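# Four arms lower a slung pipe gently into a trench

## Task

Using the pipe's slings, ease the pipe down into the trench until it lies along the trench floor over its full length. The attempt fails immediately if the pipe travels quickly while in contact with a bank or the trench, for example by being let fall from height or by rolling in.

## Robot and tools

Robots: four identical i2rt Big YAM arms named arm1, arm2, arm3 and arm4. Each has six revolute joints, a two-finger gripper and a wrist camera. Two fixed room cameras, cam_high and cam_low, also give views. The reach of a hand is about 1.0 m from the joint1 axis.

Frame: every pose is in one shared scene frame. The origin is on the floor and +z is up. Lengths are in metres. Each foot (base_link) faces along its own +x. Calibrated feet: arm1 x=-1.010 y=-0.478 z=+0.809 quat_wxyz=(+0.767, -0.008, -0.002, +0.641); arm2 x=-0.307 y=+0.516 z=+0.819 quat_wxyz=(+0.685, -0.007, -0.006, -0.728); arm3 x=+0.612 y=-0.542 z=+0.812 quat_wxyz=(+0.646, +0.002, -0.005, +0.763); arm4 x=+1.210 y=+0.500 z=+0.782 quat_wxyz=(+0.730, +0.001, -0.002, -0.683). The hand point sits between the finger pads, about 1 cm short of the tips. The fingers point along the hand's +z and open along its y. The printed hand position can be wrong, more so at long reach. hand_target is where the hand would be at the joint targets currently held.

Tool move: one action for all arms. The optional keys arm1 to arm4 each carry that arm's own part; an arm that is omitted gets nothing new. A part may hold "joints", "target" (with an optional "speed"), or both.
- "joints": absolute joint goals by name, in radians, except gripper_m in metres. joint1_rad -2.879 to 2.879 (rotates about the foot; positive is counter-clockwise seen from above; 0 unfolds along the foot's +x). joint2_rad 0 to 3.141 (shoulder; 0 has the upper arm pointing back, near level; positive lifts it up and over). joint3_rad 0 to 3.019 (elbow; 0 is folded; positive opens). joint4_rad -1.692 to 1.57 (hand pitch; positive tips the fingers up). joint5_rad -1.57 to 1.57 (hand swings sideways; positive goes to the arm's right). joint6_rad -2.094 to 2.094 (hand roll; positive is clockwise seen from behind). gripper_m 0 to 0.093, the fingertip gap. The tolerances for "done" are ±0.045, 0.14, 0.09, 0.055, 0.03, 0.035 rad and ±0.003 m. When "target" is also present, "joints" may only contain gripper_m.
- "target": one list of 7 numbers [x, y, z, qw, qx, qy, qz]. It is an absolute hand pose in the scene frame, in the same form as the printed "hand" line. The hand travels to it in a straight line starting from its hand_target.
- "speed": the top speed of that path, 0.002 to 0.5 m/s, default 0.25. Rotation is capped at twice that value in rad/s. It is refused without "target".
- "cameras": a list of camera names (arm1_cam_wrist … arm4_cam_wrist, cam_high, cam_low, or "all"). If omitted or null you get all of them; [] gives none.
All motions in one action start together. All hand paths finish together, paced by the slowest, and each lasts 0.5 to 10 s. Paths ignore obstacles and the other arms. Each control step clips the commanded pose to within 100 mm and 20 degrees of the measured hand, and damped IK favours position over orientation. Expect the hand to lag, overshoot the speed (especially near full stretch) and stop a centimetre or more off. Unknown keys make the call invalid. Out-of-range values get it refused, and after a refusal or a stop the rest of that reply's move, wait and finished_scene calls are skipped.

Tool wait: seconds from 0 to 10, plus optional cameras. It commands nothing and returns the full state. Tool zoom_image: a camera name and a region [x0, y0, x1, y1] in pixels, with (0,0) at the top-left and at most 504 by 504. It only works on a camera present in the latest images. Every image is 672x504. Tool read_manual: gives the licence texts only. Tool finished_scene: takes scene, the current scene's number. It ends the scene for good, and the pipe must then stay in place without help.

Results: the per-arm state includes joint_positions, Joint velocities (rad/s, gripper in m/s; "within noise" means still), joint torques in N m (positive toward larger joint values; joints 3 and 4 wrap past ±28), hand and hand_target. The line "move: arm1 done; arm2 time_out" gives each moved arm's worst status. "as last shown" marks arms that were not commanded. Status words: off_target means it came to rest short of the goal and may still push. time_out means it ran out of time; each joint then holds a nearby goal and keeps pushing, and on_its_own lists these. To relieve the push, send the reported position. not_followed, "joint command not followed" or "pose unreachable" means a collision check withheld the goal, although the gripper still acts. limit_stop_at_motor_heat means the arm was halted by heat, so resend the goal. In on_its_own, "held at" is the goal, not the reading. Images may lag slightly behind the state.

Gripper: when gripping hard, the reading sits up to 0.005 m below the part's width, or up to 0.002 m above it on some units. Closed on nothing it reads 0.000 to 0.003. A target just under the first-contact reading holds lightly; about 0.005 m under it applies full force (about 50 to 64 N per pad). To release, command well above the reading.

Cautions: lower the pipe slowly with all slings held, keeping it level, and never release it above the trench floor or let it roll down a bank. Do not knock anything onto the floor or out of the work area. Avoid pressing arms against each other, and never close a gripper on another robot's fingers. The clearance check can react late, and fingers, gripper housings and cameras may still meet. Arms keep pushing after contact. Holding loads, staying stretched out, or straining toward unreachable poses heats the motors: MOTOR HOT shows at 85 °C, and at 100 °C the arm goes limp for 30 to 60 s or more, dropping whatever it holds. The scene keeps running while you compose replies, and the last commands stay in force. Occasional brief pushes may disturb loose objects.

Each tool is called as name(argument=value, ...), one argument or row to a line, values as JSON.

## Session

move(
)

zoom_image(
  camera="cam_high",
  region=[110, 250, 340, 480],
)

zoom_image(
  camera="cam_high",
  region=[340, 60, 520, 240],
)

zoom_image(
  camera="cam_low",
  region=[100, 180, 450, 400],
)

Scene clock: 0.00 s.
Joint torques (N m): no reading
Heat: arm1: hottest joint2_rad 30 °C; arm2: hottest joint3_rad 29 °C; arm3: hottest joint2_rad 29 °C; arm4: hottest joint5_rad 29 °C.
Joint velocities: within noise
arm1.joint_positions: joint1_rad=-0.202 joint2_rad=+0.492 joint3_rad=+1.390 joint4_rad=-1.535 joint5_rad=-0.036 joint6_rad=-0.108 gripper_m=+0.09396
arm1.joint_status: not commanded
arm1.hand: x=-0.9651 y=-0.3268 z=+1.3301 quat_wxyz=(-0.380, +0.550, -0.704, -0.239) (m; scene frame)
arm1.hand_target: x=-0.9664 y=-0.3297 z=+1.3388 quat_wxyz=(-0.389, +0.547, -0.700, -0.244) (m; scene frame)
arm1.hand_status: not commanded
arm2.joint_positions: joint1_rad=+0.387 joint2_rad=+0.636 joint3_rad=+1.378 joint4_rad=-1.323 joint5_rad=+0.114 joint6_rad=-0.461 gripper_m=+0.09396
arm2.joint_status: not commanded
arm2.hand: x=-0.2468 y=+0.2878 z=+1.3570 quat_wxyz=(-0.276, -0.358, -0.799, +0.397) (m; scene frame)
arm2.hand_target: x=-0.2475 y=+0.2901 z=+1.3703 quat_wxyz=(-0.286, -0.356, -0.791, +0.407) (m; scene frame)
arm2.hand_status: not commanded
arm3.joint_positions: joint1_rad=-0.388 joint2_rad=+0.448 joint3_rad=+1.397 joint4_rad=-1.348 joint5_rad=-0.092 joint6_rad=-0.006 gripper_m=+0.09396
arm3.joint_status: not commanded
arm3.hand: x=+0.6302 y=-0.3905 z=+1.3846 quat_wxyz=(-0.413, +0.540, -0.630, -0.376) (m; scene frame)
arm3.hand_target: x=+0.6294 y=-0.3939 z=+1.3938 quat_wxyz=(-0.420, +0.536, -0.625, -0.381) (m; scene frame)
arm3.hand_status: not commanded
arm4.joint_positions: joint1_rad=+0.020 joint2_rad=+0.548 joint3_rad=+1.417 joint4_rad=-1.141 joint5_rad=-0.275 joint6_rad=+0.292 gripper_m=+0.09396
arm4.joint_status: not commanded
arm4.hand: x=+1.2711 y=+0.2947 z=+1.3960 quat_wxyz=(-0.559, -0.560, -0.560, +0.246) (m; scene frame)
arm4.hand_target: x=+1.2707 y=+0.2989 z=+1.4091 quat_wxyz=(-0.568, -0.551, -0.556, +0.254) (m; scene frame)
arm4.hand_status: not commanded
pictures: arm1_cam_wrist, arm2_cam_wrist, arm3_cam_wrist, arm4_cam_wrist, cam_high, cam_low

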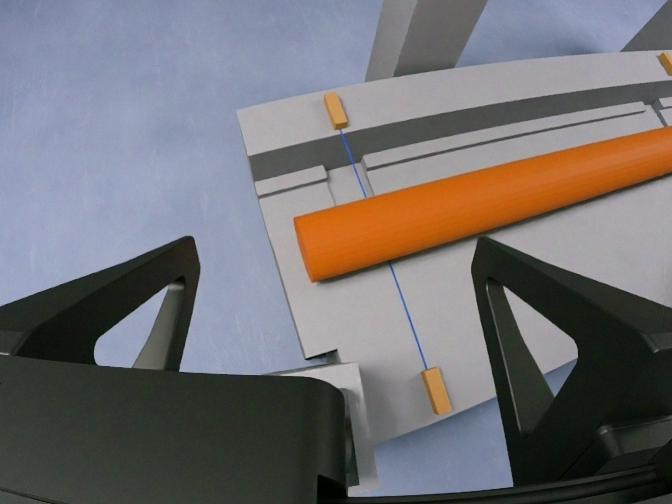

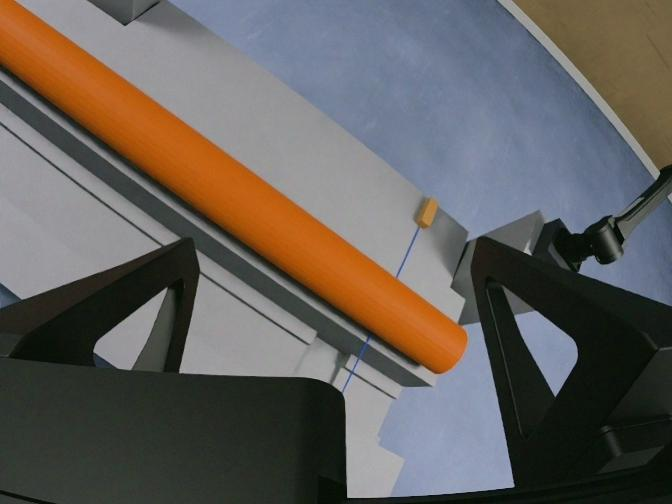

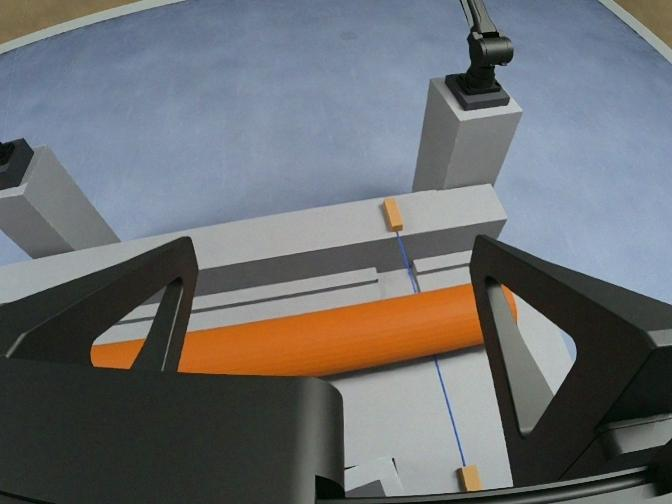

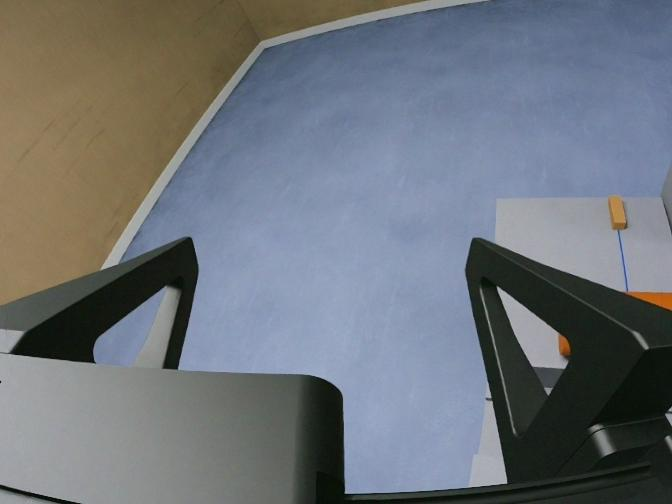

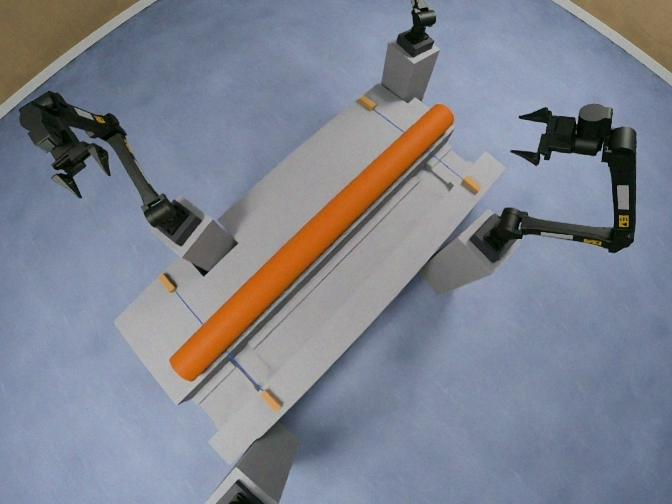

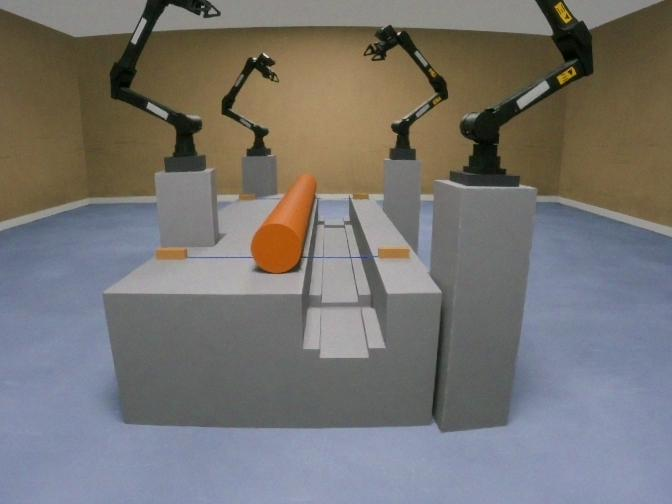

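Scaled by 2.191.

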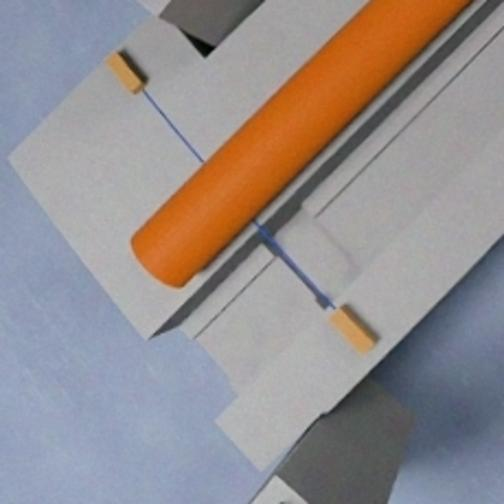

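Scaled by 2.800.

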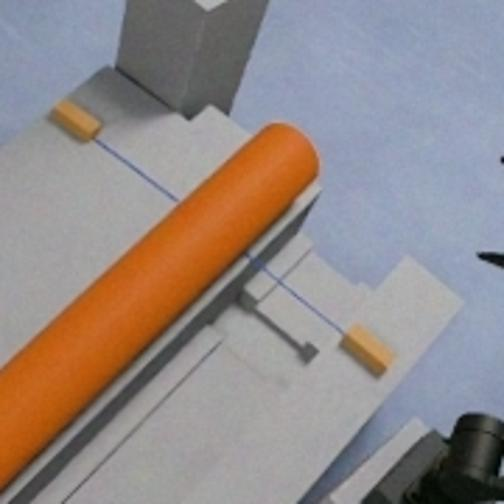

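Scaled by 1.440.

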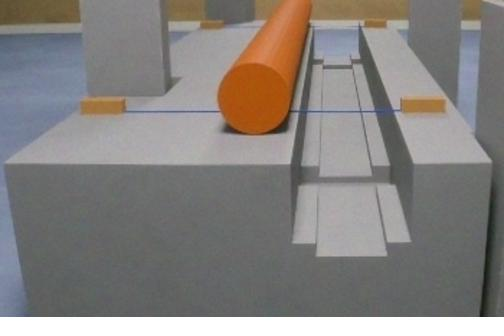

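move(
  arm1={"joints": {"joint1_rad": -1.52, "joint2_rad": 1.66, "joint3_rad": 0.66, "joint4_rad": -0.55, "joint5_rad": 0, "joint6_rad": -1.69, "gripper_m": 0.08}},
  arm2={"joints": {"joint1_rad": -0.972, "joint2_rad": 1.899, "joint3_rad": 1.038, "joint4_rad": -0.71, "joint5_rad": 0, "joint6_rad": -1.033, "gripper_m": 0.08}},
  arm3={"joints": {"joint1_rad": -1.574, "joint2_rad": 1.53, "joint3_rad": 0.52, "joint4_rad": -0.56, "joint5_rad": 0, "joint6_rad": -1.408, "gripper_m": 0.08}},
  arm4={"joints": {"joint1_rad": -1.0, "joint2_rad": 1.65, "joint3_rad": 0.80, "joint4_rad": -0.737, "joint5_rad": 0, "joint6_rad": -0.93, "gripper_m": 0.08}},
  cameras=[],
)

move(
  arm1={"target": [-0.655, -0.490, 0.575, 0, 0.7071, -0.7071, 0], "speed": 0.2},
  arm2={"target": [-0.690, 0.273, 0.585, 0, 0.7071, 0.7071, 0], "speed": 0.2},
  arm3={"target": [0.913, -0.505, 0.580, 0, 0.7071, -0.7071, 0], "speed": 0.2},
  arm4={"target": [0.885, 0.273, 0.586, 0, 0.7071, 0.7071, 0], "speed": 0.2},
  cameras=["arm1_cam_wrist", "arm2_cam_wrist", "arm3_cam_wrist", "arm4_cam_wrist"],
)

Scene clock: 11.70 s.
Joint torques (N m): arm1=[0.56 -10.05 5.03 1.03 -0.17 -0.09] | arm2=[-0.44 -17.08 7.01 -0.06 -0.24 0.06] | arm3=[1.08 -9.58 4.71 0.4 -0.32 -0.07] | arm4=[0.21 -10.87 6.34 0.49 -0.06 0]
Heat: arm1: hottest joint2_rad 31 °C; arm2: hottest joint3_rad 32 °C; arm3: hottest joint2_rad 29 °C; arm4: hottest joint3_rad 30 °C.
move: arm1 done; arm2 done; arm3 done; arm4 done
Joint velocities: within noise
arm1.joint_positions: joint1_rad=-1.521 joint2_rad=+1.647 joint3_rad=+0.658 joint4_rad=-0.563 joint5_rad=+0.002 joint6_rad=-1.680 gripper_m=+0.08010
arm1.joint_status: all done
arm1.hand: x=-0.6792 y=-0.5222 z=+0.7519 quat_wxyz=(-0.007, +0.700, -0.714, +0.016) (m; scene frame)
arm1.hand_target: x=-0.6775 y=-0.5218 z=+0.7483 quat_wxyz=(-0.008, +0.704, -0.710, +0.016) (m; scene frame)
arm1.hand_status: not commanded
arm2.joint_positions: joint1_rad=-0.974 joint2_rad=+1.910 joint3_rad=+1.035 joint4_rad=-0.721 joint5_rad=+0.002 joint6_rad=-1.026 gripper_m=+0.08007
arm2.joint_status: all done
arm2.hand: x=-0.6948 y=+0.2856 z=+0.7501 quat_wxyz=(-0.008, -0.710, -0.704, -0.006) (m; scene frame)
arm2.hand_target: x=-0.6999 y=+0.2814 z=+0.7557 quat_wxyz=(-0.005, -0.707, -0.707, +0.007) (m; scene frame)
arm2.hand_status: not commanded
arm3.joint_positions: joint1_rad=-1.572 joint2_rad=+1.525 joint3_rad=+0.514 joint4_rad=-0.570 joint5_rad=+0.002 joint6_rad=-1.400 gripper_m=+0.08011
arm3.joint_status: all done
arm3.hand: x=+0.8815 y=-0.4981 z=+0.7557 quat_wxyz=(+0.000, +0.705, -0.709, -0.004) (m; scene frame)
arm3.hand_target: x=+0.8861 y=-0.4977 z=+0.7555 quat_wxyz=(-0.005, +0.707, -0.708, -0.002) (m; scene frame)
arm3.hand_status: not commanded
arm4.joint_positions: joint1_rad=-0.999 joint2_rad=+1.655 joint3_rad=+0.784 joint4_rad=-0.747 joint5_rad=+0.002 joint6_rad=-0.917 gripper_m=+0.08012
arm4.joint_status: all done
arm4.hand: x=+0.9235 y=+0.2883 z=+0.7455 quat_wxyz=(-0.005, -0.713, -0.701, -0.024) (m; scene frame)
arm4.hand_target: x=+0.9141 y=+0.2815 z=+0.7511 quat_wxyz=(-0.004, -0.708, -0.706, -0.009) (m; scene frame)
arm4.hand_status: not commanded
pictures: none
No camera images: "cameras" was empty.

Scene clock: 13.37 s.
Joint torques (N m): arm1=[0.85 -13.74 1.92 0.92 -0.21 0.08] | arm2=[0.32 -18.32 5.45 -0.01 -0.08 0.21] | arm3=[0.44 -15.56 0.35 0.34 -0.07 -0.07] | arm4=[-0.38 -14.39 3.79 0.65 0.11 0]
Heat: arm1: hottest joint2_rad 31 °C; arm2: hottest joint3_rad 32 °C; arm3: hottest joint2_rad 29 °C; arm4: hottest joint3_rad 30 °C.
move: arm1 done; arm2 off_target; arm3 done; arm4 off_target
Joint velocities: within noise
arm1.joint_positions: joint1_rad=-1.430 joint2_rad=+2.222 joint3_rad=+0.779 joint4_rad=-0.148 joint5_rad=-0.007 joint6_rad=-1.611 gripper_m=+0.08010
arm1.joint_status: not commanded
arm1.hand: x=-0.6585 y=-0.4925 z=+0.5795 quat_wxyz=(+0.003, +0.708, -0.706, -0.002) (m; scene frame)
arm1.hand_target: x=-0.6550 y=-0.4901 z=+0.5751 quat_wxyz=(+0.000, +0.707, -0.707, +0.000) (m; scene frame)
arm1.hand_status: done (0.006 m and 0.4 deg from the pose sent, 0.181 m and 2.3 deg at the start)
arm2.joint_positions: joint1_rad=-0.957 joint2_rad=+2.312 joint3_rad=+1.052 joint4_rad=-0.367 joint5_rad=+0.011 joint6_rad=-1.014 gripper_m=+0.08007
arm2.joint_status: not commanded
arm2.hand: x=-0.6752 y=+0.2880 z=+0.5788 quat_wxyz=(-0.006, -0.708, -0.705, -0.022) (m; scene frame)
arm2.hand_target: x=-0.6897 y=+0.2731 z=+0.5855 quat_wxyz=(+0.000, -0.707, -0.707, +0.000) (m; scene frame)
arm2.hand_status: off_target (0.022 m and 2.6 deg from the pose sent, 0.166 m and 1.2 deg at the start)
arm3.joint_positions: joint1_rad=-1.603 joint2_rad=+2.208 joint3_rad=+0.639 joint4_rad=-0.018 joint5_rad=+0.006 joint6_rad=-1.440 gripper_m=+0.08011
arm3.joint_status: not commanded
arm3.hand: x=+0.9084 y=-0.5021 z=+0.5798 quat_wxyz=(+0.004, +0.708, -0.706, -0.005) (m; scene frame)
arm3.hand_target: x=+0.9130 y=-0.5050 z=+0.5800 quat_wxyz=(+0.000, +0.707, -0.707, +0.000) (m; scene frame)
arm3.hand_status: done (0.005 m and 0.7 deg from the pose sent, 0.179 m and 0.6 deg at the start)
arm4.joint_positions: joint1_rad=-1.015 joint2_rad=+2.140 joint3_rad=+0.846 joint4_rad=-0.318 joint5_rad=+0.003 joint6_rad=-0.947 gripper_m=+0.08012
arm4.joint_status: not commanded
arm4.hand: x=+0.9028 y=+0.2801 z=+0.5812 quat_wxyz=(-0.004, -0.708, -0.706, -0.021) (m; scene frame)
arm4.hand_target: x=+0.8852 y=+0.2732 z=+0.5865 quat_wxyz=(+0.000, -0.707, -0.707, +0.000) (m; scene frame)
arm4.hand_status: off_target (0.020 m and 2.4 deg from the pose sent, 0.165 m and 2.9 deg at the start)
pictures: arm1_cam_wrist, arm2_cam_wrist, arm3_cam_wrist, arm4_cam_wrist

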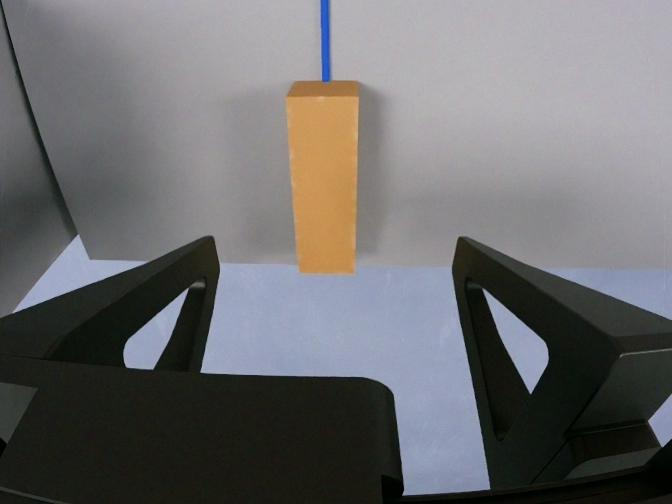

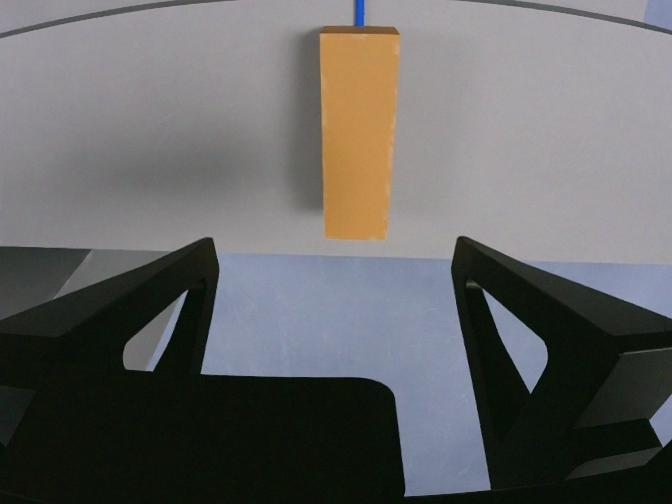

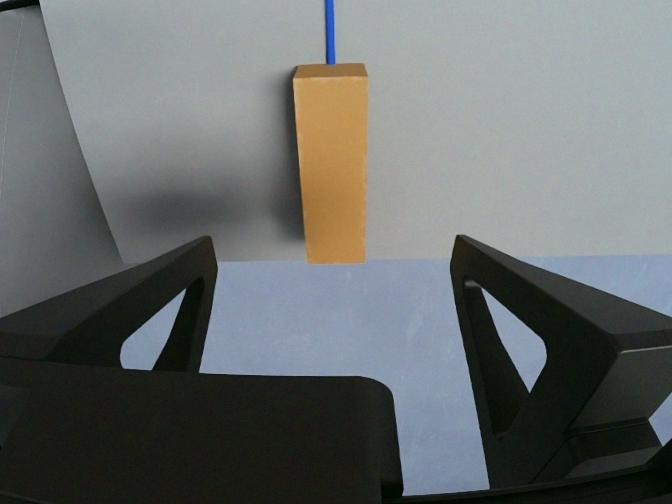

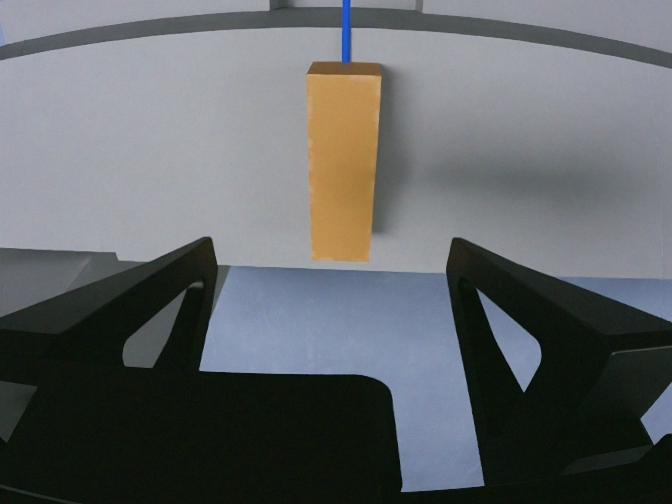

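move(
  arm1={"target": [-0.658, -0.493, 0.462, 0, 0.7071, -0.7071, 0], "speed": 0.12},
  arm2={"target": [-0.7025, 0.251, 0.470, 0, 0.7071, 0.7071, 0], "speed": 0.12},
  arm3={"target": [0.913, -0.505, 0.466, 0, 0.7071, -0.7071, 0], "speed": 0.12},
  arm4={"target": [0.8795, 0.271, 0.471, 0, 0.7071, 0.7071, 0], "speed": 0.12},
  cameras=["arm1_cam_wrist", "arm2_cam_wrist", "arm3_cam_wrist", "arm4_cam_wrist"],
)

Scene clock: 22.70 s.
Joint torques (N m): arm1=[-0.5 -14.51 -0.03 0.83 -0.17 0.03] | arm2=[0.44 -19.37 4.34 -0.01 -0.08 0.21] | arm3=[0.38 -16.32 -1.14 0.42 -0.09 -0.07] | arm4=[-0.44 -15.56 1.66 0.65 0.09 0]
Heat: arm1: hottest joint2_rad 31 °C; arm2: hottest joint3_rad 31 °C; arm3: hottest joint2_rad 30 °C; arm4: hottest joint3_rad 30 °C.
move: arm1 done; arm2 off_target; arm3 done; arm4 off_target
Joint velocities: within noise
arm1.joint_positions: joint1_rad=-1.430 joint2_rad=+2.556 joint3_rad=+0.932 joint4_rad=+0.045 joint5_rad=-0.007 joint6_rad=-1.610 gripper_m=+0.08010
arm1.joint_status: not commanded
arm1.hand: x=-0.6537 y=-0.4936 z=+0.4696 quat_wxyz=(-0.001, +0.708, -0.706, +0.002) (m; scene frame)
arm1.hand_target: x=-0.6581 y=-0.4931 z=+0.4622 quat_wxyz=(+0.000, +0.707, -0.707, +0.000) (m; scene frame)
arm1.hand_status: done (0.009 m and 0.3 deg from the pose sent, 0.118 m and 0.4 deg at the start)
arm2.joint_positions: joint1_rad=-0.936 joint2_rad=+2.614 joint3_rad=+1.268 joint4_rad=-0.266 joint5_rad=+0.011 joint6_rad=-0.992 gripper_m=+0.08007
arm2.joint_status: not commanded
arm2.hand: x=-0.6938 y=+0.2632 z=+0.4690 quat_wxyz=(-0.004, -0.709, -0.705, -0.014) (m; scene frame)
arm2.hand_target: x=-0.7024 y=+0.2510 z=+0.4704 quat_wxyz=(+0.000, -0.707, -0.707, +0.000) (m; scene frame)
arm2.hand_status: off_target (0.015 m and 1.7 deg from the pose sent, 0.118 m and 2.6 deg at the start)
arm3.joint_positions: joint1_rad=-1.606 joint2_rad=+2.577 joint3_rad=+0.811 joint4_rad=+0.187 joint5_rad=+0.006 joint6_rad=-1.443 gripper_m=+0.08011
arm3.joint_status: not commanded
arm3.hand: x=+0.9126 y=-0.5014 z=+0.4685 quat_wxyz=(+0.001, +0.708, -0.706, -0.002) (m; scene frame)
arm3.hand_target: x=+0.9129 y=-0.5050 z=+0.4661 quat_wxyz=(+0.000, +0.707, -0.707, +0.000) (m; scene frame)
arm3.hand_status: done (0.004 m and 0.3 deg from the pose sent, 0.114 m and 0.7 deg at the start)
arm4.joint_positions: joint1_rad=-1.020 joint2_rad=+2.467 joint3_rad=+0.993 joint4_rad=-0.124 joint5_rad=+0.003 joint6_rad=-0.952 gripper_m=+0.08012
arm4.joint_status: not commanded
arm4.hand: x=+0.8925 y=+0.2743 z=+0.4690 quat_wxyz=(-0.003, -0.708, -0.706, -0.014) (m; scene frame)
arm4.hand_target: x=+0.8795 y=+0.2710 z=+0.4713 quat_wxyz=(+0.000, -0.707, -0.707, +0.000) (m; scene frame)
arm4.hand_status: off_target (0.014 m and 1.7 deg from the pose sent, 0.113 m and 2.4 deg at the start)
pictures: arm1_cam_wrist, arm2_cam_wrist, arm3_cam_wrist, arm4_cam_wrist

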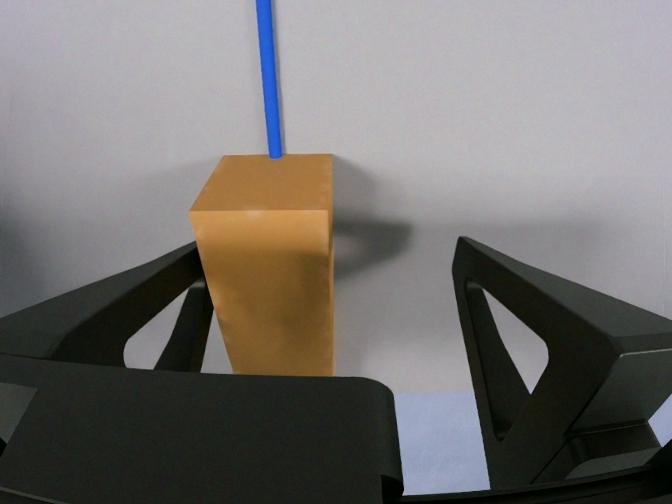

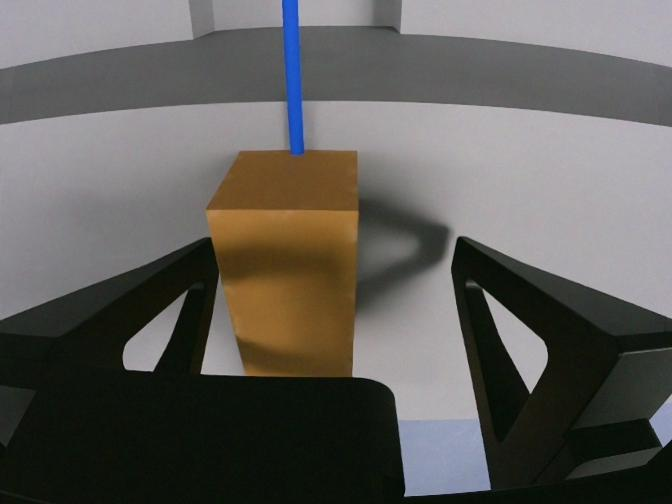

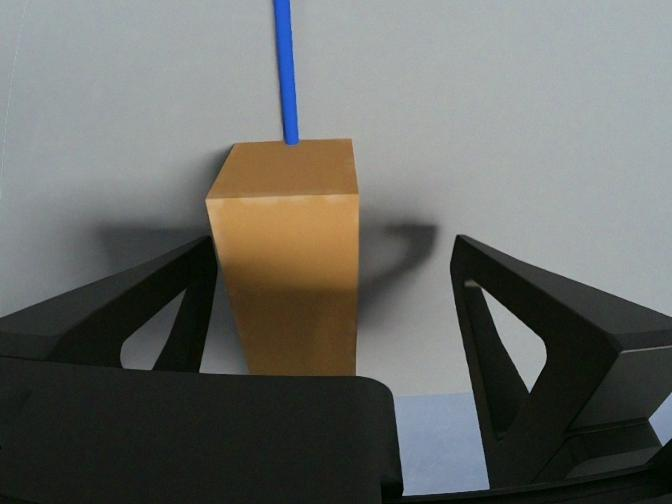

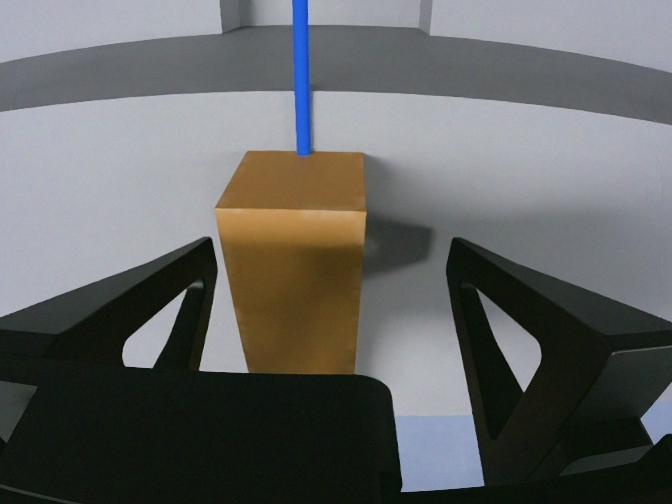

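move(
  arm1={"target": [-0.674, -0.493, 0.462, 0, 0.7071, -0.7071, 0], "speed": 0.06},
  arm2={"target": [-0.6895, 0.251, 0.470, 0, 0.7071, 0.7071, 0], "speed": 0.06},
  arm3={"target": [0.901, -0.505, 0.466, 0, 0.7071, -0.7071, 0], "speed": 0.06},
  arm4={"target": [0.8895, 0.271, 0.471, 0, 0.7071, 0.7071, 0], "speed": 0.06},
  cameras=["arm1_cam_wrist", "arm2_cam_wrist", "arm3_cam_wrist", "arm4_cam_wrist"],
)

Scene clock: 34.13 s.
Joint torques (N m): arm1=[0.09 -14.39 -0.8 1.01 -0.18 0] | arm2=[0.32 -19.72 2.24 0.12 -0.09 0.22] | arm3=[0.85 -15.56 -2.13 0.47 -0.1 -0.01] | arm4=[0.67 -15.62 0.47 0.7 0.07 0.17]
Heat: arm1: hottest joint2_rad 32 °C; arm2: hottest joint2_rad 31 °C; arm3: hottest joint2_rad 30 °C; arm4: hottest joint3_rad 29 °C.
move: arm1 off_target; arm2 done; arm3 off_target; arm4 done
Joint velocities: within noise
arm1.joint_positions: joint1_rad=-1.430 joint2_rad=+2.556 joint3_rad=+0.900 joint4_rad=+0.087 joint5_rad=-0.007 joint6_rad=-1.610 gripper_m=+0.08010
arm1.joint_status: not commanded
arm1.hand: x=-0.6629 y=-0.4933 z=+0.4703 quat_wxyz=(-0.005, +0.708, -0.706, +0.007) (m; scene frame)
arm1.hand_target: x=-0.6742 y=-0.4930 z=+0.4624 quat_wxyz=(+0.000, +0.707, -0.707, +0.000) (m; scene frame)
arm1.hand_status: off_target (0.014 m and 1.0 deg from the pose sent, 0.022 m and 0.3 deg at the start)
arm2.joint_positions: joint1_rad=-0.919 joint2_rad=+2.614 joint3_rad=+1.258 joint4_rad=-0.243 joint5_rad=+0.011 joint6_rad=-0.977 gripper_m=+0.08007
arm2.joint_status: not commanded
arm2.hand: x=-0.6892 y=+0.2571 z=+0.4681 quat_wxyz=(-0.003, -0.708, -0.706, -0.008) (m; scene frame)
arm2.hand_target: x=-0.6894 y=+0.2510 z=+0.4700 quat_wxyz=(+0.000, -0.707, -0.707, +0.000) (m; scene frame)
arm2.hand_status: done (0.006 m and 1.0 deg from the pose sent, 0.013 m and 1.8 deg at the start)
arm3.joint_positions: joint1_rad=-1.606 joint2_rad=+2.577 joint3_rad=+0.795 joint4_rad=+0.221 joint5_rad=+0.006 joint6_rad=-1.444 gripper_m=+0.08011
arm3.joint_status: not commanded
arm3.hand: x=+0.9114 y=-0.5017 z=+0.4697 quat_wxyz=(-0.007, +0.708, -0.706, +0.003) (m; scene frame)
arm3.hand_target: x=+0.9011 y=-0.5049 z=+0.4662 quat_wxyz=(+0.000, +0.707, -0.707, +0.000) (m; scene frame)
arm3.hand_status: off_target (0.012 m and 0.9 deg from the pose sent, 0.013 m and 0.3 deg at the start)
arm4.joint_positions: joint1_rad=-1.020 joint2_rad=+2.467 joint3_rad=+0.987 joint4_rad=-0.104 joint5_rad=+0.003 joint6_rad=-0.952 gripper_m=+0.08012
arm4.joint_status: not commanded
arm4.hand: x=+0.8914 y=+0.2737 z=+0.4687 quat_wxyz=(-0.002, -0.708, -0.706, -0.008) (m; scene frame)
arm4.hand_target: x=+0.8895 y=+0.2710 z=+0.4710 quat_wxyz=(+0.000, -0.707, -0.707, +0.000) (m; scene frame)
arm4.hand_status: done (0.004 m and 0.9 deg from the pose sent, 0.005 m and 1.7 deg at the start)
pictures: arm1_cam_wrist, arm2_cam_wrist, arm3_cam_wrist, arm4_cam_wrist

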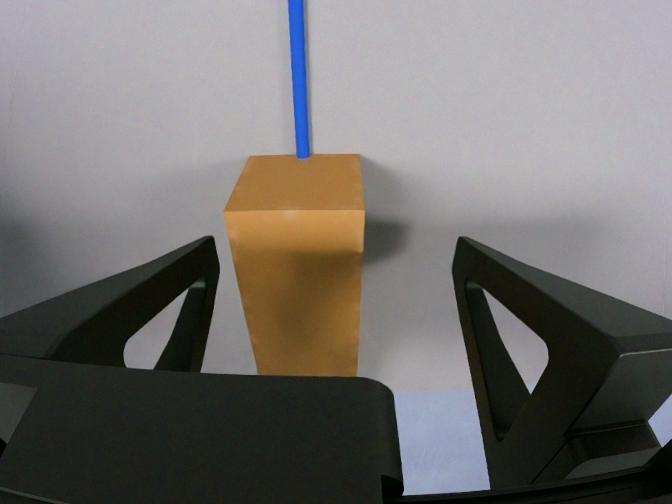

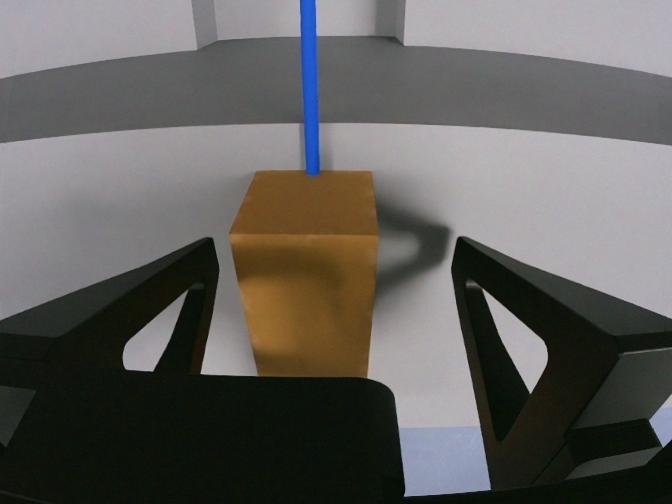

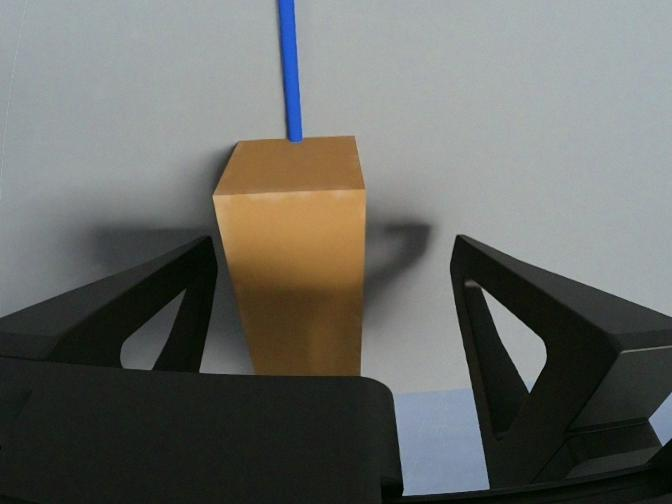

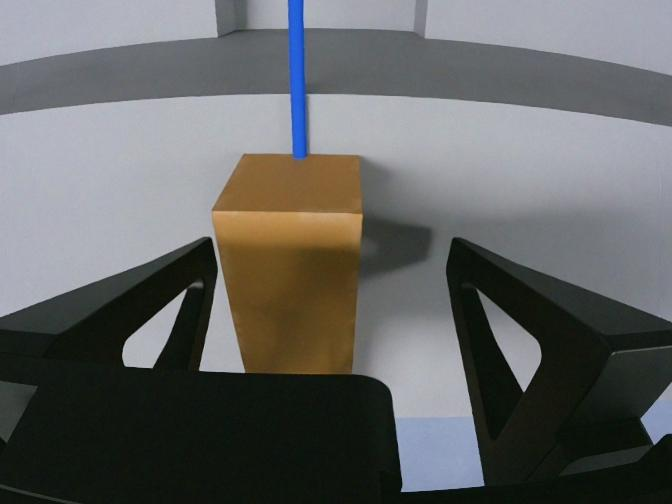

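move(
  arm1={"joints": {"gripper_m": 0.045}},
  arm2={"joints": {"gripper_m": 0.045}},
  arm3={"joints": {"gripper_m": 0.045}},
  arm4={"joints": {"gripper_m": 0.045}},
  cameras=[],
)

move(
  arm1={"joints": {"gripper_m": 0.026}},
  arm2={"joints": {"gripper_m": 0.026}},
  arm3={"joints": {"gripper_m": 0.026}},
  arm4={"joints": {"gripper_m": 0.026}},
  cameras=["arm1_cam_wrist", "arm2_cam_wrist", "arm3_cam_wrist", "arm4_cam_wrist"],
)

Scene clock: 38.83 s.
Joint torques (N m): arm1=[-0.5 -13.98 -0.66 1.06 -0.17 0.02] | arm2=[0.21 -19.66 2.24 0.1 -0.09 0.2] | arm3=[0.73 -15.5 -2.02 0.4 -0.09 -0.01] | arm4=[0.62 -15.68 0.44 0.75 0.07 0.17]
Heat: arm1: hottest joint2_rad 32 °C; arm2: hottest joint2_rad 32 °C; arm3: hottest joint2_rad 30 °C; arm4: hottest joint3_rad 29 °C.
move: arm1 done; arm2 done; arm3 done; arm4 done
Joint velocities: within noise
arm1.joint_positions: joint1_rad=-1.430 joint2_rad=+2.556 joint3_rad=+0.900 joint4_rad=+0.087 joint5_rad=-0.007 joint6_rad=-1.610 gripper_m=+0.04511
arm1.joint_status: all done
arm1.hand: x=-0.6631 y=-0.4932 z=+0.4703 quat_wxyz=(-0.005, +0.708, -0.706, +0.006) (m; scene frame)
arm1.hand_target: x=-0.6741 y=-0.4930 z=+0.4624 quat_wxyz=(+0.000, +0.707, -0.707, +0.000) (m; scene frame)
arm1.hand_status: not commanded
arm2.joint_positions: joint1_rad=-0.918 joint2_rad=+2.614 joint3_rad=+1.258 joint4_rad=-0.242 joint5_rad=+0.011 joint6_rad=-0.975 gripper_m=+0.04508
arm2.joint_status: all done
arm2.hand: x=-0.6892 y=+0.2569 z=+0.4681 quat_wxyz=(-0.003, -0.709, -0.706, -0.008) (m; scene frame)
arm2.hand_target: x=-0.6894 y=+0.2510 z=+0.4700 quat_wxyz=(+0.000, -0.707, -0.707, +0.000) (m; scene frame)
arm2.hand_status: not commanded
arm3.joint_positions: joint1_rad=-1.606 joint2_rad=+2.577 joint3_rad=+0.794 joint4_rad=+0.222 joint5_rad=+0.006 joint6_rad=-1.444 gripper_m=+0.04511
arm3.joint_status: all done
arm3.hand: x=+0.9111 y=-0.5018 z=+0.4698 quat_wxyz=(-0.007, +0.708, -0.706, +0.003) (m; scene frame)
arm3.hand_target: x=+0.9011 y=-0.5049 z=+0.4662 quat_wxyz=(+0.000, +0.707, -0.707, +0.000) (m; scene frame)
arm3.hand_status: not commanded
arm4.joint_positions: joint1_rad=-1.020 joint2_rad=+2.467 joint3_rad=+0.987 joint4_rad=-0.104 joint5_rad=+0.003 joint6_rad=-0.952 gripper_m=+0.04513
arm4.joint_status: all done
arm4.hand: x=+0.8913 y=+0.2736 z=+0.4687 quat_wxyz=(-0.002, -0.708, -0.706, -0.008) (m; scene frame)
arm4.hand_target: x=+0.8894 y=+0.2710 z=+0.4710 quat_wxyz=(+0.000, -0.707, -0.707, +0.000) (m; scene frame)
arm4.hand_status: not commanded
pictures: none
No camera images: "cameras" was empty.

Scene clock: 39.33 s.
Joint torques (N m): arm1=[-0.26 -14.21 -0.62 1.02 -0.15 0.03] | arm2=[0.21 -19.72 2.25 0.06 -0.07 0.19] | arm3=[0.91 -15.5 -1.98 0.39 -0.1 0] | arm4=[0.56 -15.74 0.47 0.72 0.08 0.17]
Heat: arm1: hottest joint2_rad 32 °C; arm2: hottest joint2_rad 32 °C; arm3: hottest joint2_rad 30 °C; arm4: hottest joint3_rad 29 °C.
move: arm1 off_target; arm2 off_target; arm3 off_target; arm4 off_target
Joint velocities: within noise
arm1.joint_positions: joint1_rad=-1.430 joint2_rad=+2.556 joint3_rad=+0.899 joint4_rad=+0.088 joint5_rad=-0.007 joint6_rad=-1.610 gripper_m=+0.03385
arm1.joint_status: gripper_m off_target (ended at +0.03389, target +0.02600)
arm1.hand: x=-0.6632 y=-0.4931 z=+0.4703 quat_wxyz=(-0.005, +0.708, -0.706, +0.006) (m; scene frame)
arm1.hand_target: x=-0.6741 y=-0.4930 z=+0.4624 quat_wxyz=(+0.000, +0.707, -0.707, +0.000) (m; scene frame)
arm1.hand_status: not commanded
arm2.joint_positions: joint1_rad=-0.918 joint2_rad=+2.614 joint3_rad=+1.258 joint4_rad=-0.241 joint5_rad=+0.011 joint6_rad=-0.975 gripper_m=+0.03444
arm2.joint_status: gripper_m off_target (ended at +0.03447, target +0.02600)
arm2.hand: x=-0.6893 y=+0.2565 z=+0.4681 quat_wxyz=(-0.003, -0.709, -0.706, -0.007) (m; scene frame)
arm2.hand_target: x=-0.6894 y=+0.2510 z=+0.4700 quat_wxyz=(+0.000, -0.707, -0.707, +0.000) (m; scene frame)
arm2.hand_status: not commanded
arm3.joint_positions: joint1_rad=-1.606 joint2_rad=+2.577 joint3_rad=+0.794 joint4_rad=+0.223 joint5_rad=+0.006 joint6_rad=-1.443 gripper_m=+0.03461
arm3.joint_status: gripper_m off_target (ended at +0.03464, target +0.02600)
arm3.hand: x=+0.9107 y=-0.5018 z=+0.4698 quat_wxyz=(-0.007, +0.708, -0.706, +0.003) (m; scene frame)
arm3.hand_target: x=+0.9011 y=-0.5049 z=+0.4663 quat_wxyz=(+0.000, +0.707, -0.707, +0.000) (m; scene frame)
arm3.hand_status: not commanded
arm4.joint_positions: joint1_rad=-1.020 joint2_rad=+2.467 joint3_rad=+0.986 joint4_rad=-0.103 joint5_rad=+0.003 joint6_rad=-0.952 gripper_m=+0.03468
arm4.joint_status: gripper_m off_target (ended at +0.03472, target +0.02600)
arm4.hand: x=+0.8914 y=+0.2737 z=+0.4687 quat_wxyz=(-0.002, -0.708, -0.706, -0.008) (m; scene frame)
arm4.hand_target: x=+0.8894 y=+0.2710 z=+0.4710 quat_wxyz=(+0.000, -0.707, -0.707, +0.000) (m; scene frame)
arm4.hand_status: not commanded
pictures: arm1_cam_wrist, arm2_cam_wrist, arm3_cam_wrist, arm4_cam_wrist

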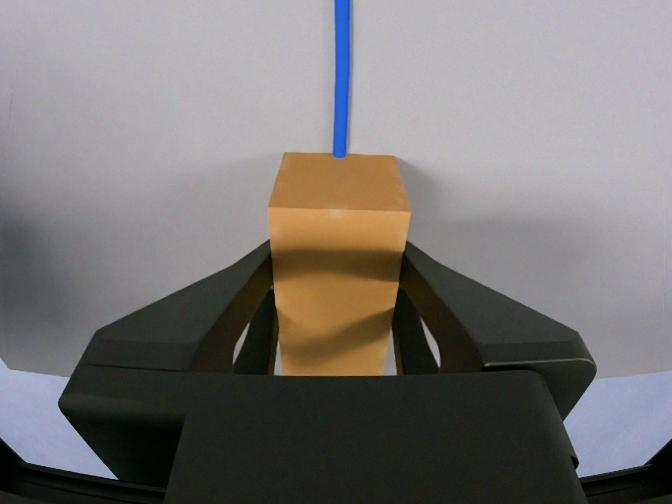

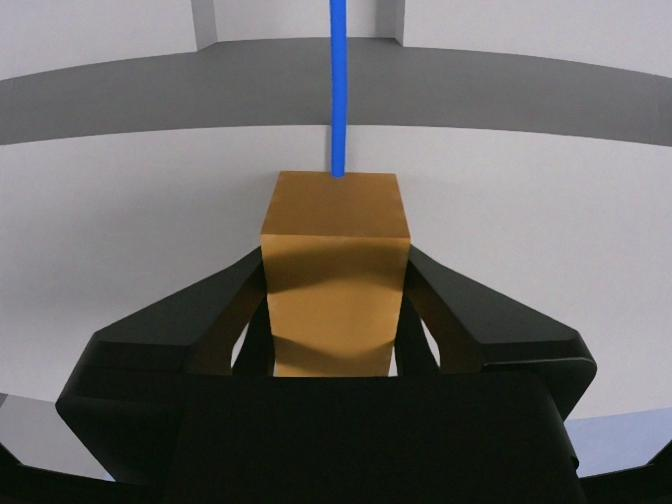

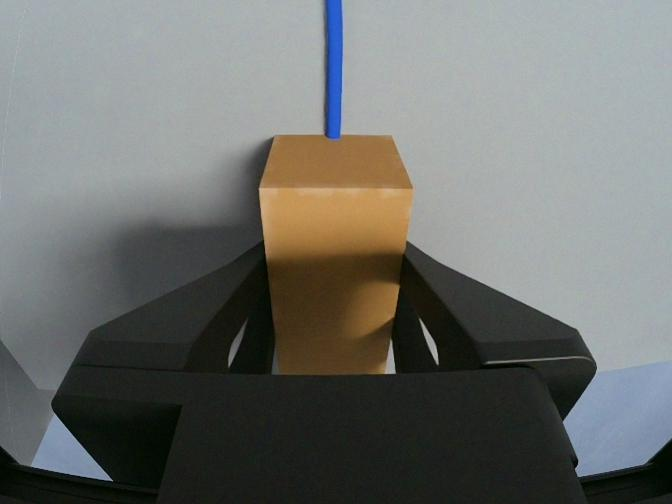

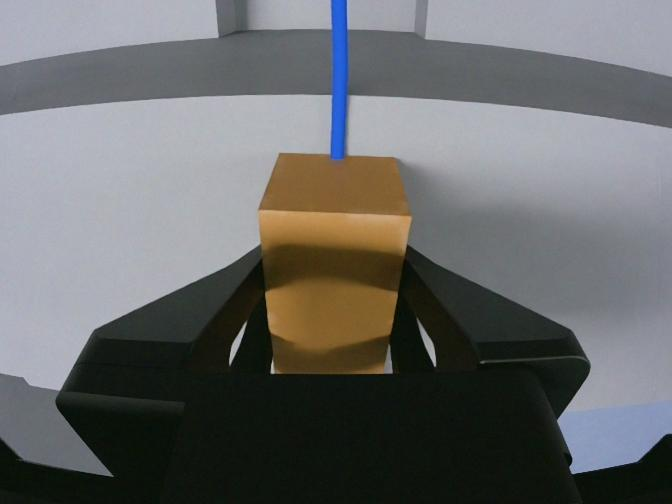

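move(
  arm1={"target": [-0.660, -0.271, 0.753, 0, 0.7071, -0.7071, 0], "speed": 0.2},
  arm2={"target": [-0.680, 0.034, 0.763, 0, 0.7071, 0.7071, 0], "speed": 0.2},
  arm3={"target": [0.914, -0.269, 0.752, 0, 0.7071, -0.7071, 0], "speed": 0.2},
  arm4={"target": [0.901, 0.033, 0.769, 0, 0.7071, 0.7071, 0], "speed": 0.2},
  cameras=["cam_high", "cam_low"],
)

zoom_image(
  camera="cam_low",
  region=[180, 80, 450, 350],
)

Scene clock: 48.60 s.
Joint torques (N m): arm1=[-0.26 -14.74 7.36 0.16 -0.06 0.1] | arm2=[-0.21 -23.53 12.26 -1.06 -0.14 0.2] | arm3=[1.32 -17.32 6.43 -0.39 -0.23 0.1] | arm4=[0.62 -19.84 9.62 -0.34 0.09 0.3]
Heat: arm1: hottest joint2_rad 32 °C; arm2: hottest joint2_rad 33 °C; arm3: hottest joint2_rad 30 °C; arm4: hottest joint3_rad 29 °C.
move: arm1 off_target; arm2 off_target; arm3 off_target; arm4 off_target
Joint velocities: within noise
arm1.joint_positions: joint1_rad=-0.863 joint2_rad=+1.795 joint3_rad=+0.866 joint4_rad=-0.669 joint5_rad=-0.015 joint6_rad=-1.050 gripper_m=+0.03386
arm1.joint_status: not commanded
arm1.hand: x=-0.6702 y=-0.2777 z=+0.7447 quat_wxyz=(+0.009, +0.710, -0.704, -0.003) (m; scene frame)
arm1.hand_target: x=-0.6603 y=-0.2711 z=+0.7530 quat_wxyz=(+0.000, +0.707, -0.707, +0.000) (m; scene frame)
arm1.hand_status: off_target (0.015 m and 1.2 deg from the pose sent, 0.360 m and 0.9 deg at the start)
arm2.joint_positions: joint1_rad=-0.600 joint2_rad=+2.209 joint3_rad=+1.541 joint4_rad=-0.964 joint5_rad=+0.009 joint6_rad=-0.663 gripper_m=+0.03444
arm2.joint_status: not commanded
arm2.hand: x=-0.6689 y=+0.0528 z=+0.7402 quat_wxyz=(+0.003, -0.706, -0.708, -0.023) (m; scene frame)
arm2.hand_target: x=-0.6794 y=+0.0347 z=+0.7635 quat_wxyz=(+0.000, -0.707, -0.707, +0.000) (m; scene frame)
arm2.hand_status: off_target (0.032 m and 2.7 deg from the pose sent, 0.370 m and 0.9 deg at the start)
arm3.joint_positions: joint1_rad=-0.999 joint2_rad=+1.811 joint3_rad=+0.868 joint4_rad=-0.662 joint5_rad=+0.006 joint6_rad=-0.841 gripper_m=+0.03461
arm3.joint_status: not commanded
arm3.hand: x=+0.9051 y=-0.2781 z=+0.7428 quat_wxyz=(+0.012, +0.710, -0.705, +0.000) (m; scene frame)
arm3.hand_target: x=+0.9139 y=-0.2691 z=+0.7521 quat_wxyz=(+0.000, +0.707, -0.707, +0.000) (m; scene frame)
arm3.hand_status: off_target (0.016 m and 1.5 deg from the pose sent, 0.366 m and 0.8 deg at the start)
arm4.joint_positions: joint1_rad=-0.652 joint2_rad=+2.022 joint3_rad=+1.365 joint4_rad=-0.966 joint5_rad=+0.003 joint6_rad=-0.596 gripper_m=+0.03469
arm4.joint_status: not commanded
arm4.hand: x=+0.9116 y=+0.0521 z=+0.7445 quat_wxyz=(+0.004, -0.703, -0.711, -0.026) (m; scene frame)
arm4.hand_target: x=+0.9016 y=+0.0339 z=+0.7693 quat_wxyz=(+0.000, -0.707, -0.707, +0.000) (m; scene frame)
arm4.hand_status: off_target (0.033 m and 3.1 deg from the pose sent, 0.385 m and 0.9 deg at the start)
pictures: cam_high, cam_low

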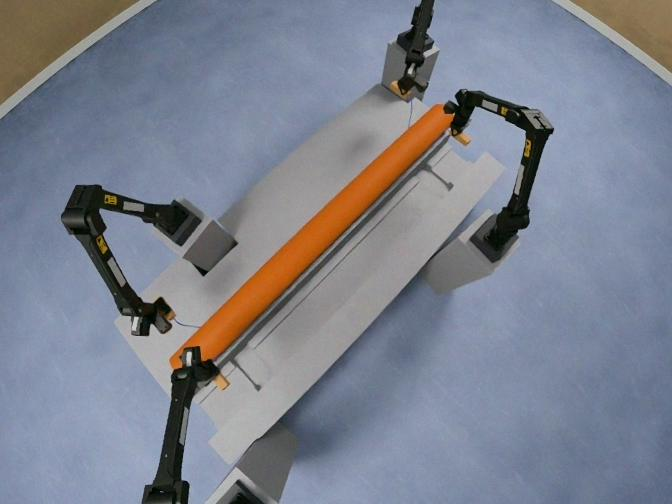

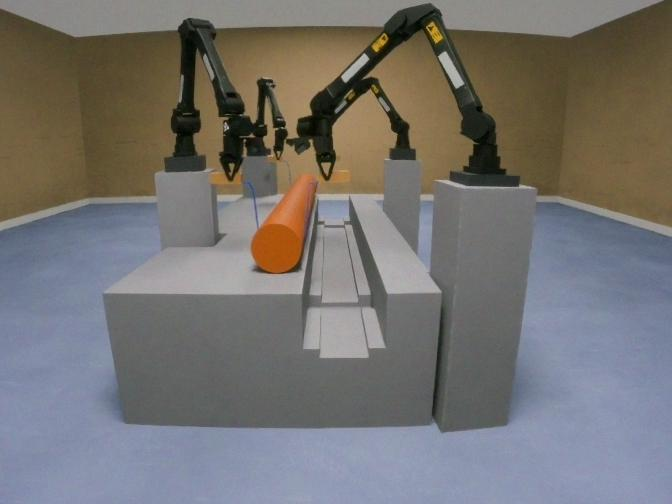

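Scaled by 1.867.

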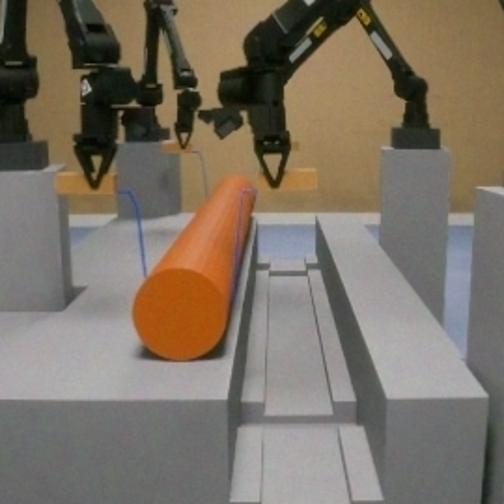

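move(
  arm1={"target": [-0.640, -0.260, 0.855, -0.045, 0.706, -0.706, 0.011], "speed": 0.08},
  arm2={"target": [-0.685, 0.022, 0.915, -0.010, -0.705, -0.705, 0.07], "speed": 0.08},
  arm3={"target": [0.932, -0.252, 0.855, -0.05, 0.706, -0.706, 0], "speed": 0.08},
  arm4={"target": [0.894, 0.025, 0.915, -0.013, -0.705, -0.705, 0.075], "speed": 0.08},
  cameras=["cam_low", "cam_high"],
)

zoom_image(
  camera="cam_low",
  region=[180, 80, 450, 350],
)

Scene clock: 54.47 s.
Joint torques (N m): arm1=[-0.79 -20.54 12.03 -0.76 -0.11 -0.03] | arm2=[-0.44 -32.85 12.37 -1.4 -0.26 0.17] | arm3=[1.2 -24.53 11.04 -1.01 -0.38 0.01] | arm4=[0.44 -29.33 10.63 -0.68 -0.01 0.21]
Heat: arm1: hottest joint2_rad 33 °C; arm2: hottest joint2_rad 33 °C; arm3: hottest joint2_rad 31 °C; arm4: hottest joint3_rad 31 °C.
move: arm1 off_target; arm2 off_target; arm3 off_target; arm4 off_target
Joint velocities: within noise
arm1.joint_positions: joint1_rad=-0.859 joint2_rad=+1.674 joint3_rad=+0.881 joint4_rad=-0.828 joint5_rad=-0.016 joint6_rad=-1.043 gripper_m=+0.03386
arm1.joint_status: not commanded
arm1.hand: x=-0.6808 y=-0.2810 z=+0.7942 quat_wxyz=(+0.021, +0.709, -0.705, -0.006) (m; scene frame)
arm1.hand_target: x=-0.6436 y=-0.2621 z=+0.8535 quat_wxyz=(-0.045, +0.706, -0.706, +0.011) (m; scene frame)
arm1.hand_status: off_target (0.076 m and 7.8 deg from the pose sent, 0.116 m and 6.4 deg at the start)
arm2.joint_positions: joint1_rad=-0.592 joint2_rad=+2.098 joint3_rad=+1.454 joint4_rad=-0.952 joint5_rad=+0.010 joint6_rad=-0.652 gripper_m=+0.03444
arm2.joint_status: not commanded
arm2.hand: x=-0.6556 y=+0.0635 z=+0.7766 quat_wxyz=(+0.001, -0.707, -0.707, -0.005) (m; scene frame)
arm2.hand_target: x=-0.6727 y=+0.0392 z=+0.8665 quat_wxyz=(-0.010, -0.705, -0.705, +0.070) (m; scene frame)
arm2.hand_status: off_target (0.147 m and 8.7 deg from the pose sent, 0.178 m and 10.8 deg at the start; pose on its path clipped on 47 of 78 steps)
arm3.joint_positions: joint1_rad=-0.997 joint2_rad=+1.688 joint3_rad=+0.887 joint4_rad=-0.828 joint5_rad=+0.004 joint6_rad=-0.834 gripper_m=+0.03461
arm3.joint_status: not commanded
arm3.hand: x=+0.8974 y=-0.2839 z=+0.7942 quat_wxyz=(+0.025, +0.708, -0.706, -0.002) (m; scene frame)
arm3.hand_target: x=+0.9289 y=-0.2548 z=+0.8538 quat_wxyz=(-0.050, +0.706, -0.706, +0.000) (m; scene frame)
arm3.hand_status: off_target (0.077 m and 8.6 deg from the pose sent, 0.118 m and 7.2 deg at the start)
arm4.joint_positions: joint1_rad=-0.651 joint2_rad=+1.911 joint3_rad=+1.333 joint4_rad=-1.008 joint5_rad=+0.011 joint6_rad=-0.589 gripper_m=+0.03469
arm4.joint_status: not commanded
arm4.hand: x=+0.9159 y=+0.0607 z=+0.7922 quat_wxyz=(+0.004, -0.706, -0.709, -0.007) (m; scene frame)
arm4.hand_target: x=+0.9020 y=+0.0378 z=+0.8826 quat_wxyz=(-0.013, -0.705, -0.705, +0.075) (m; scene frame)
arm4.hand_status: off_target (0.130 m and 9.6 deg from the pose sent, 0.174 m and 11.7 deg at the start; pose on its path clipped on 40 of 78 steps)
pictures: cam_high, cam_low

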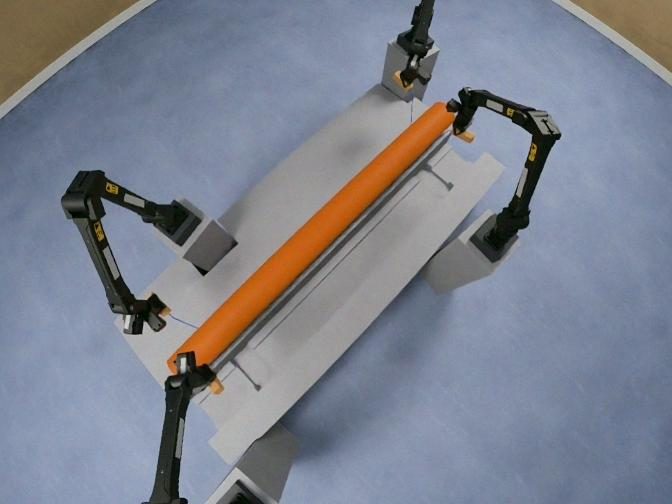

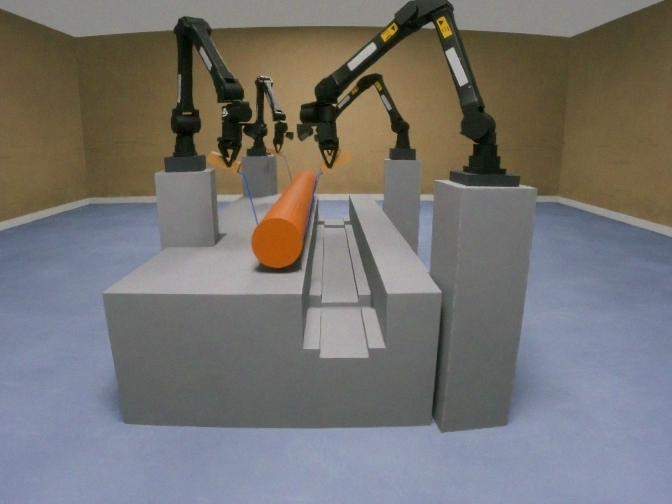

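Scaled by 1.867.

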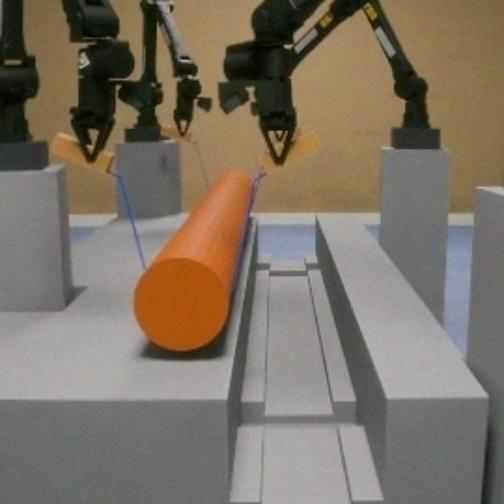

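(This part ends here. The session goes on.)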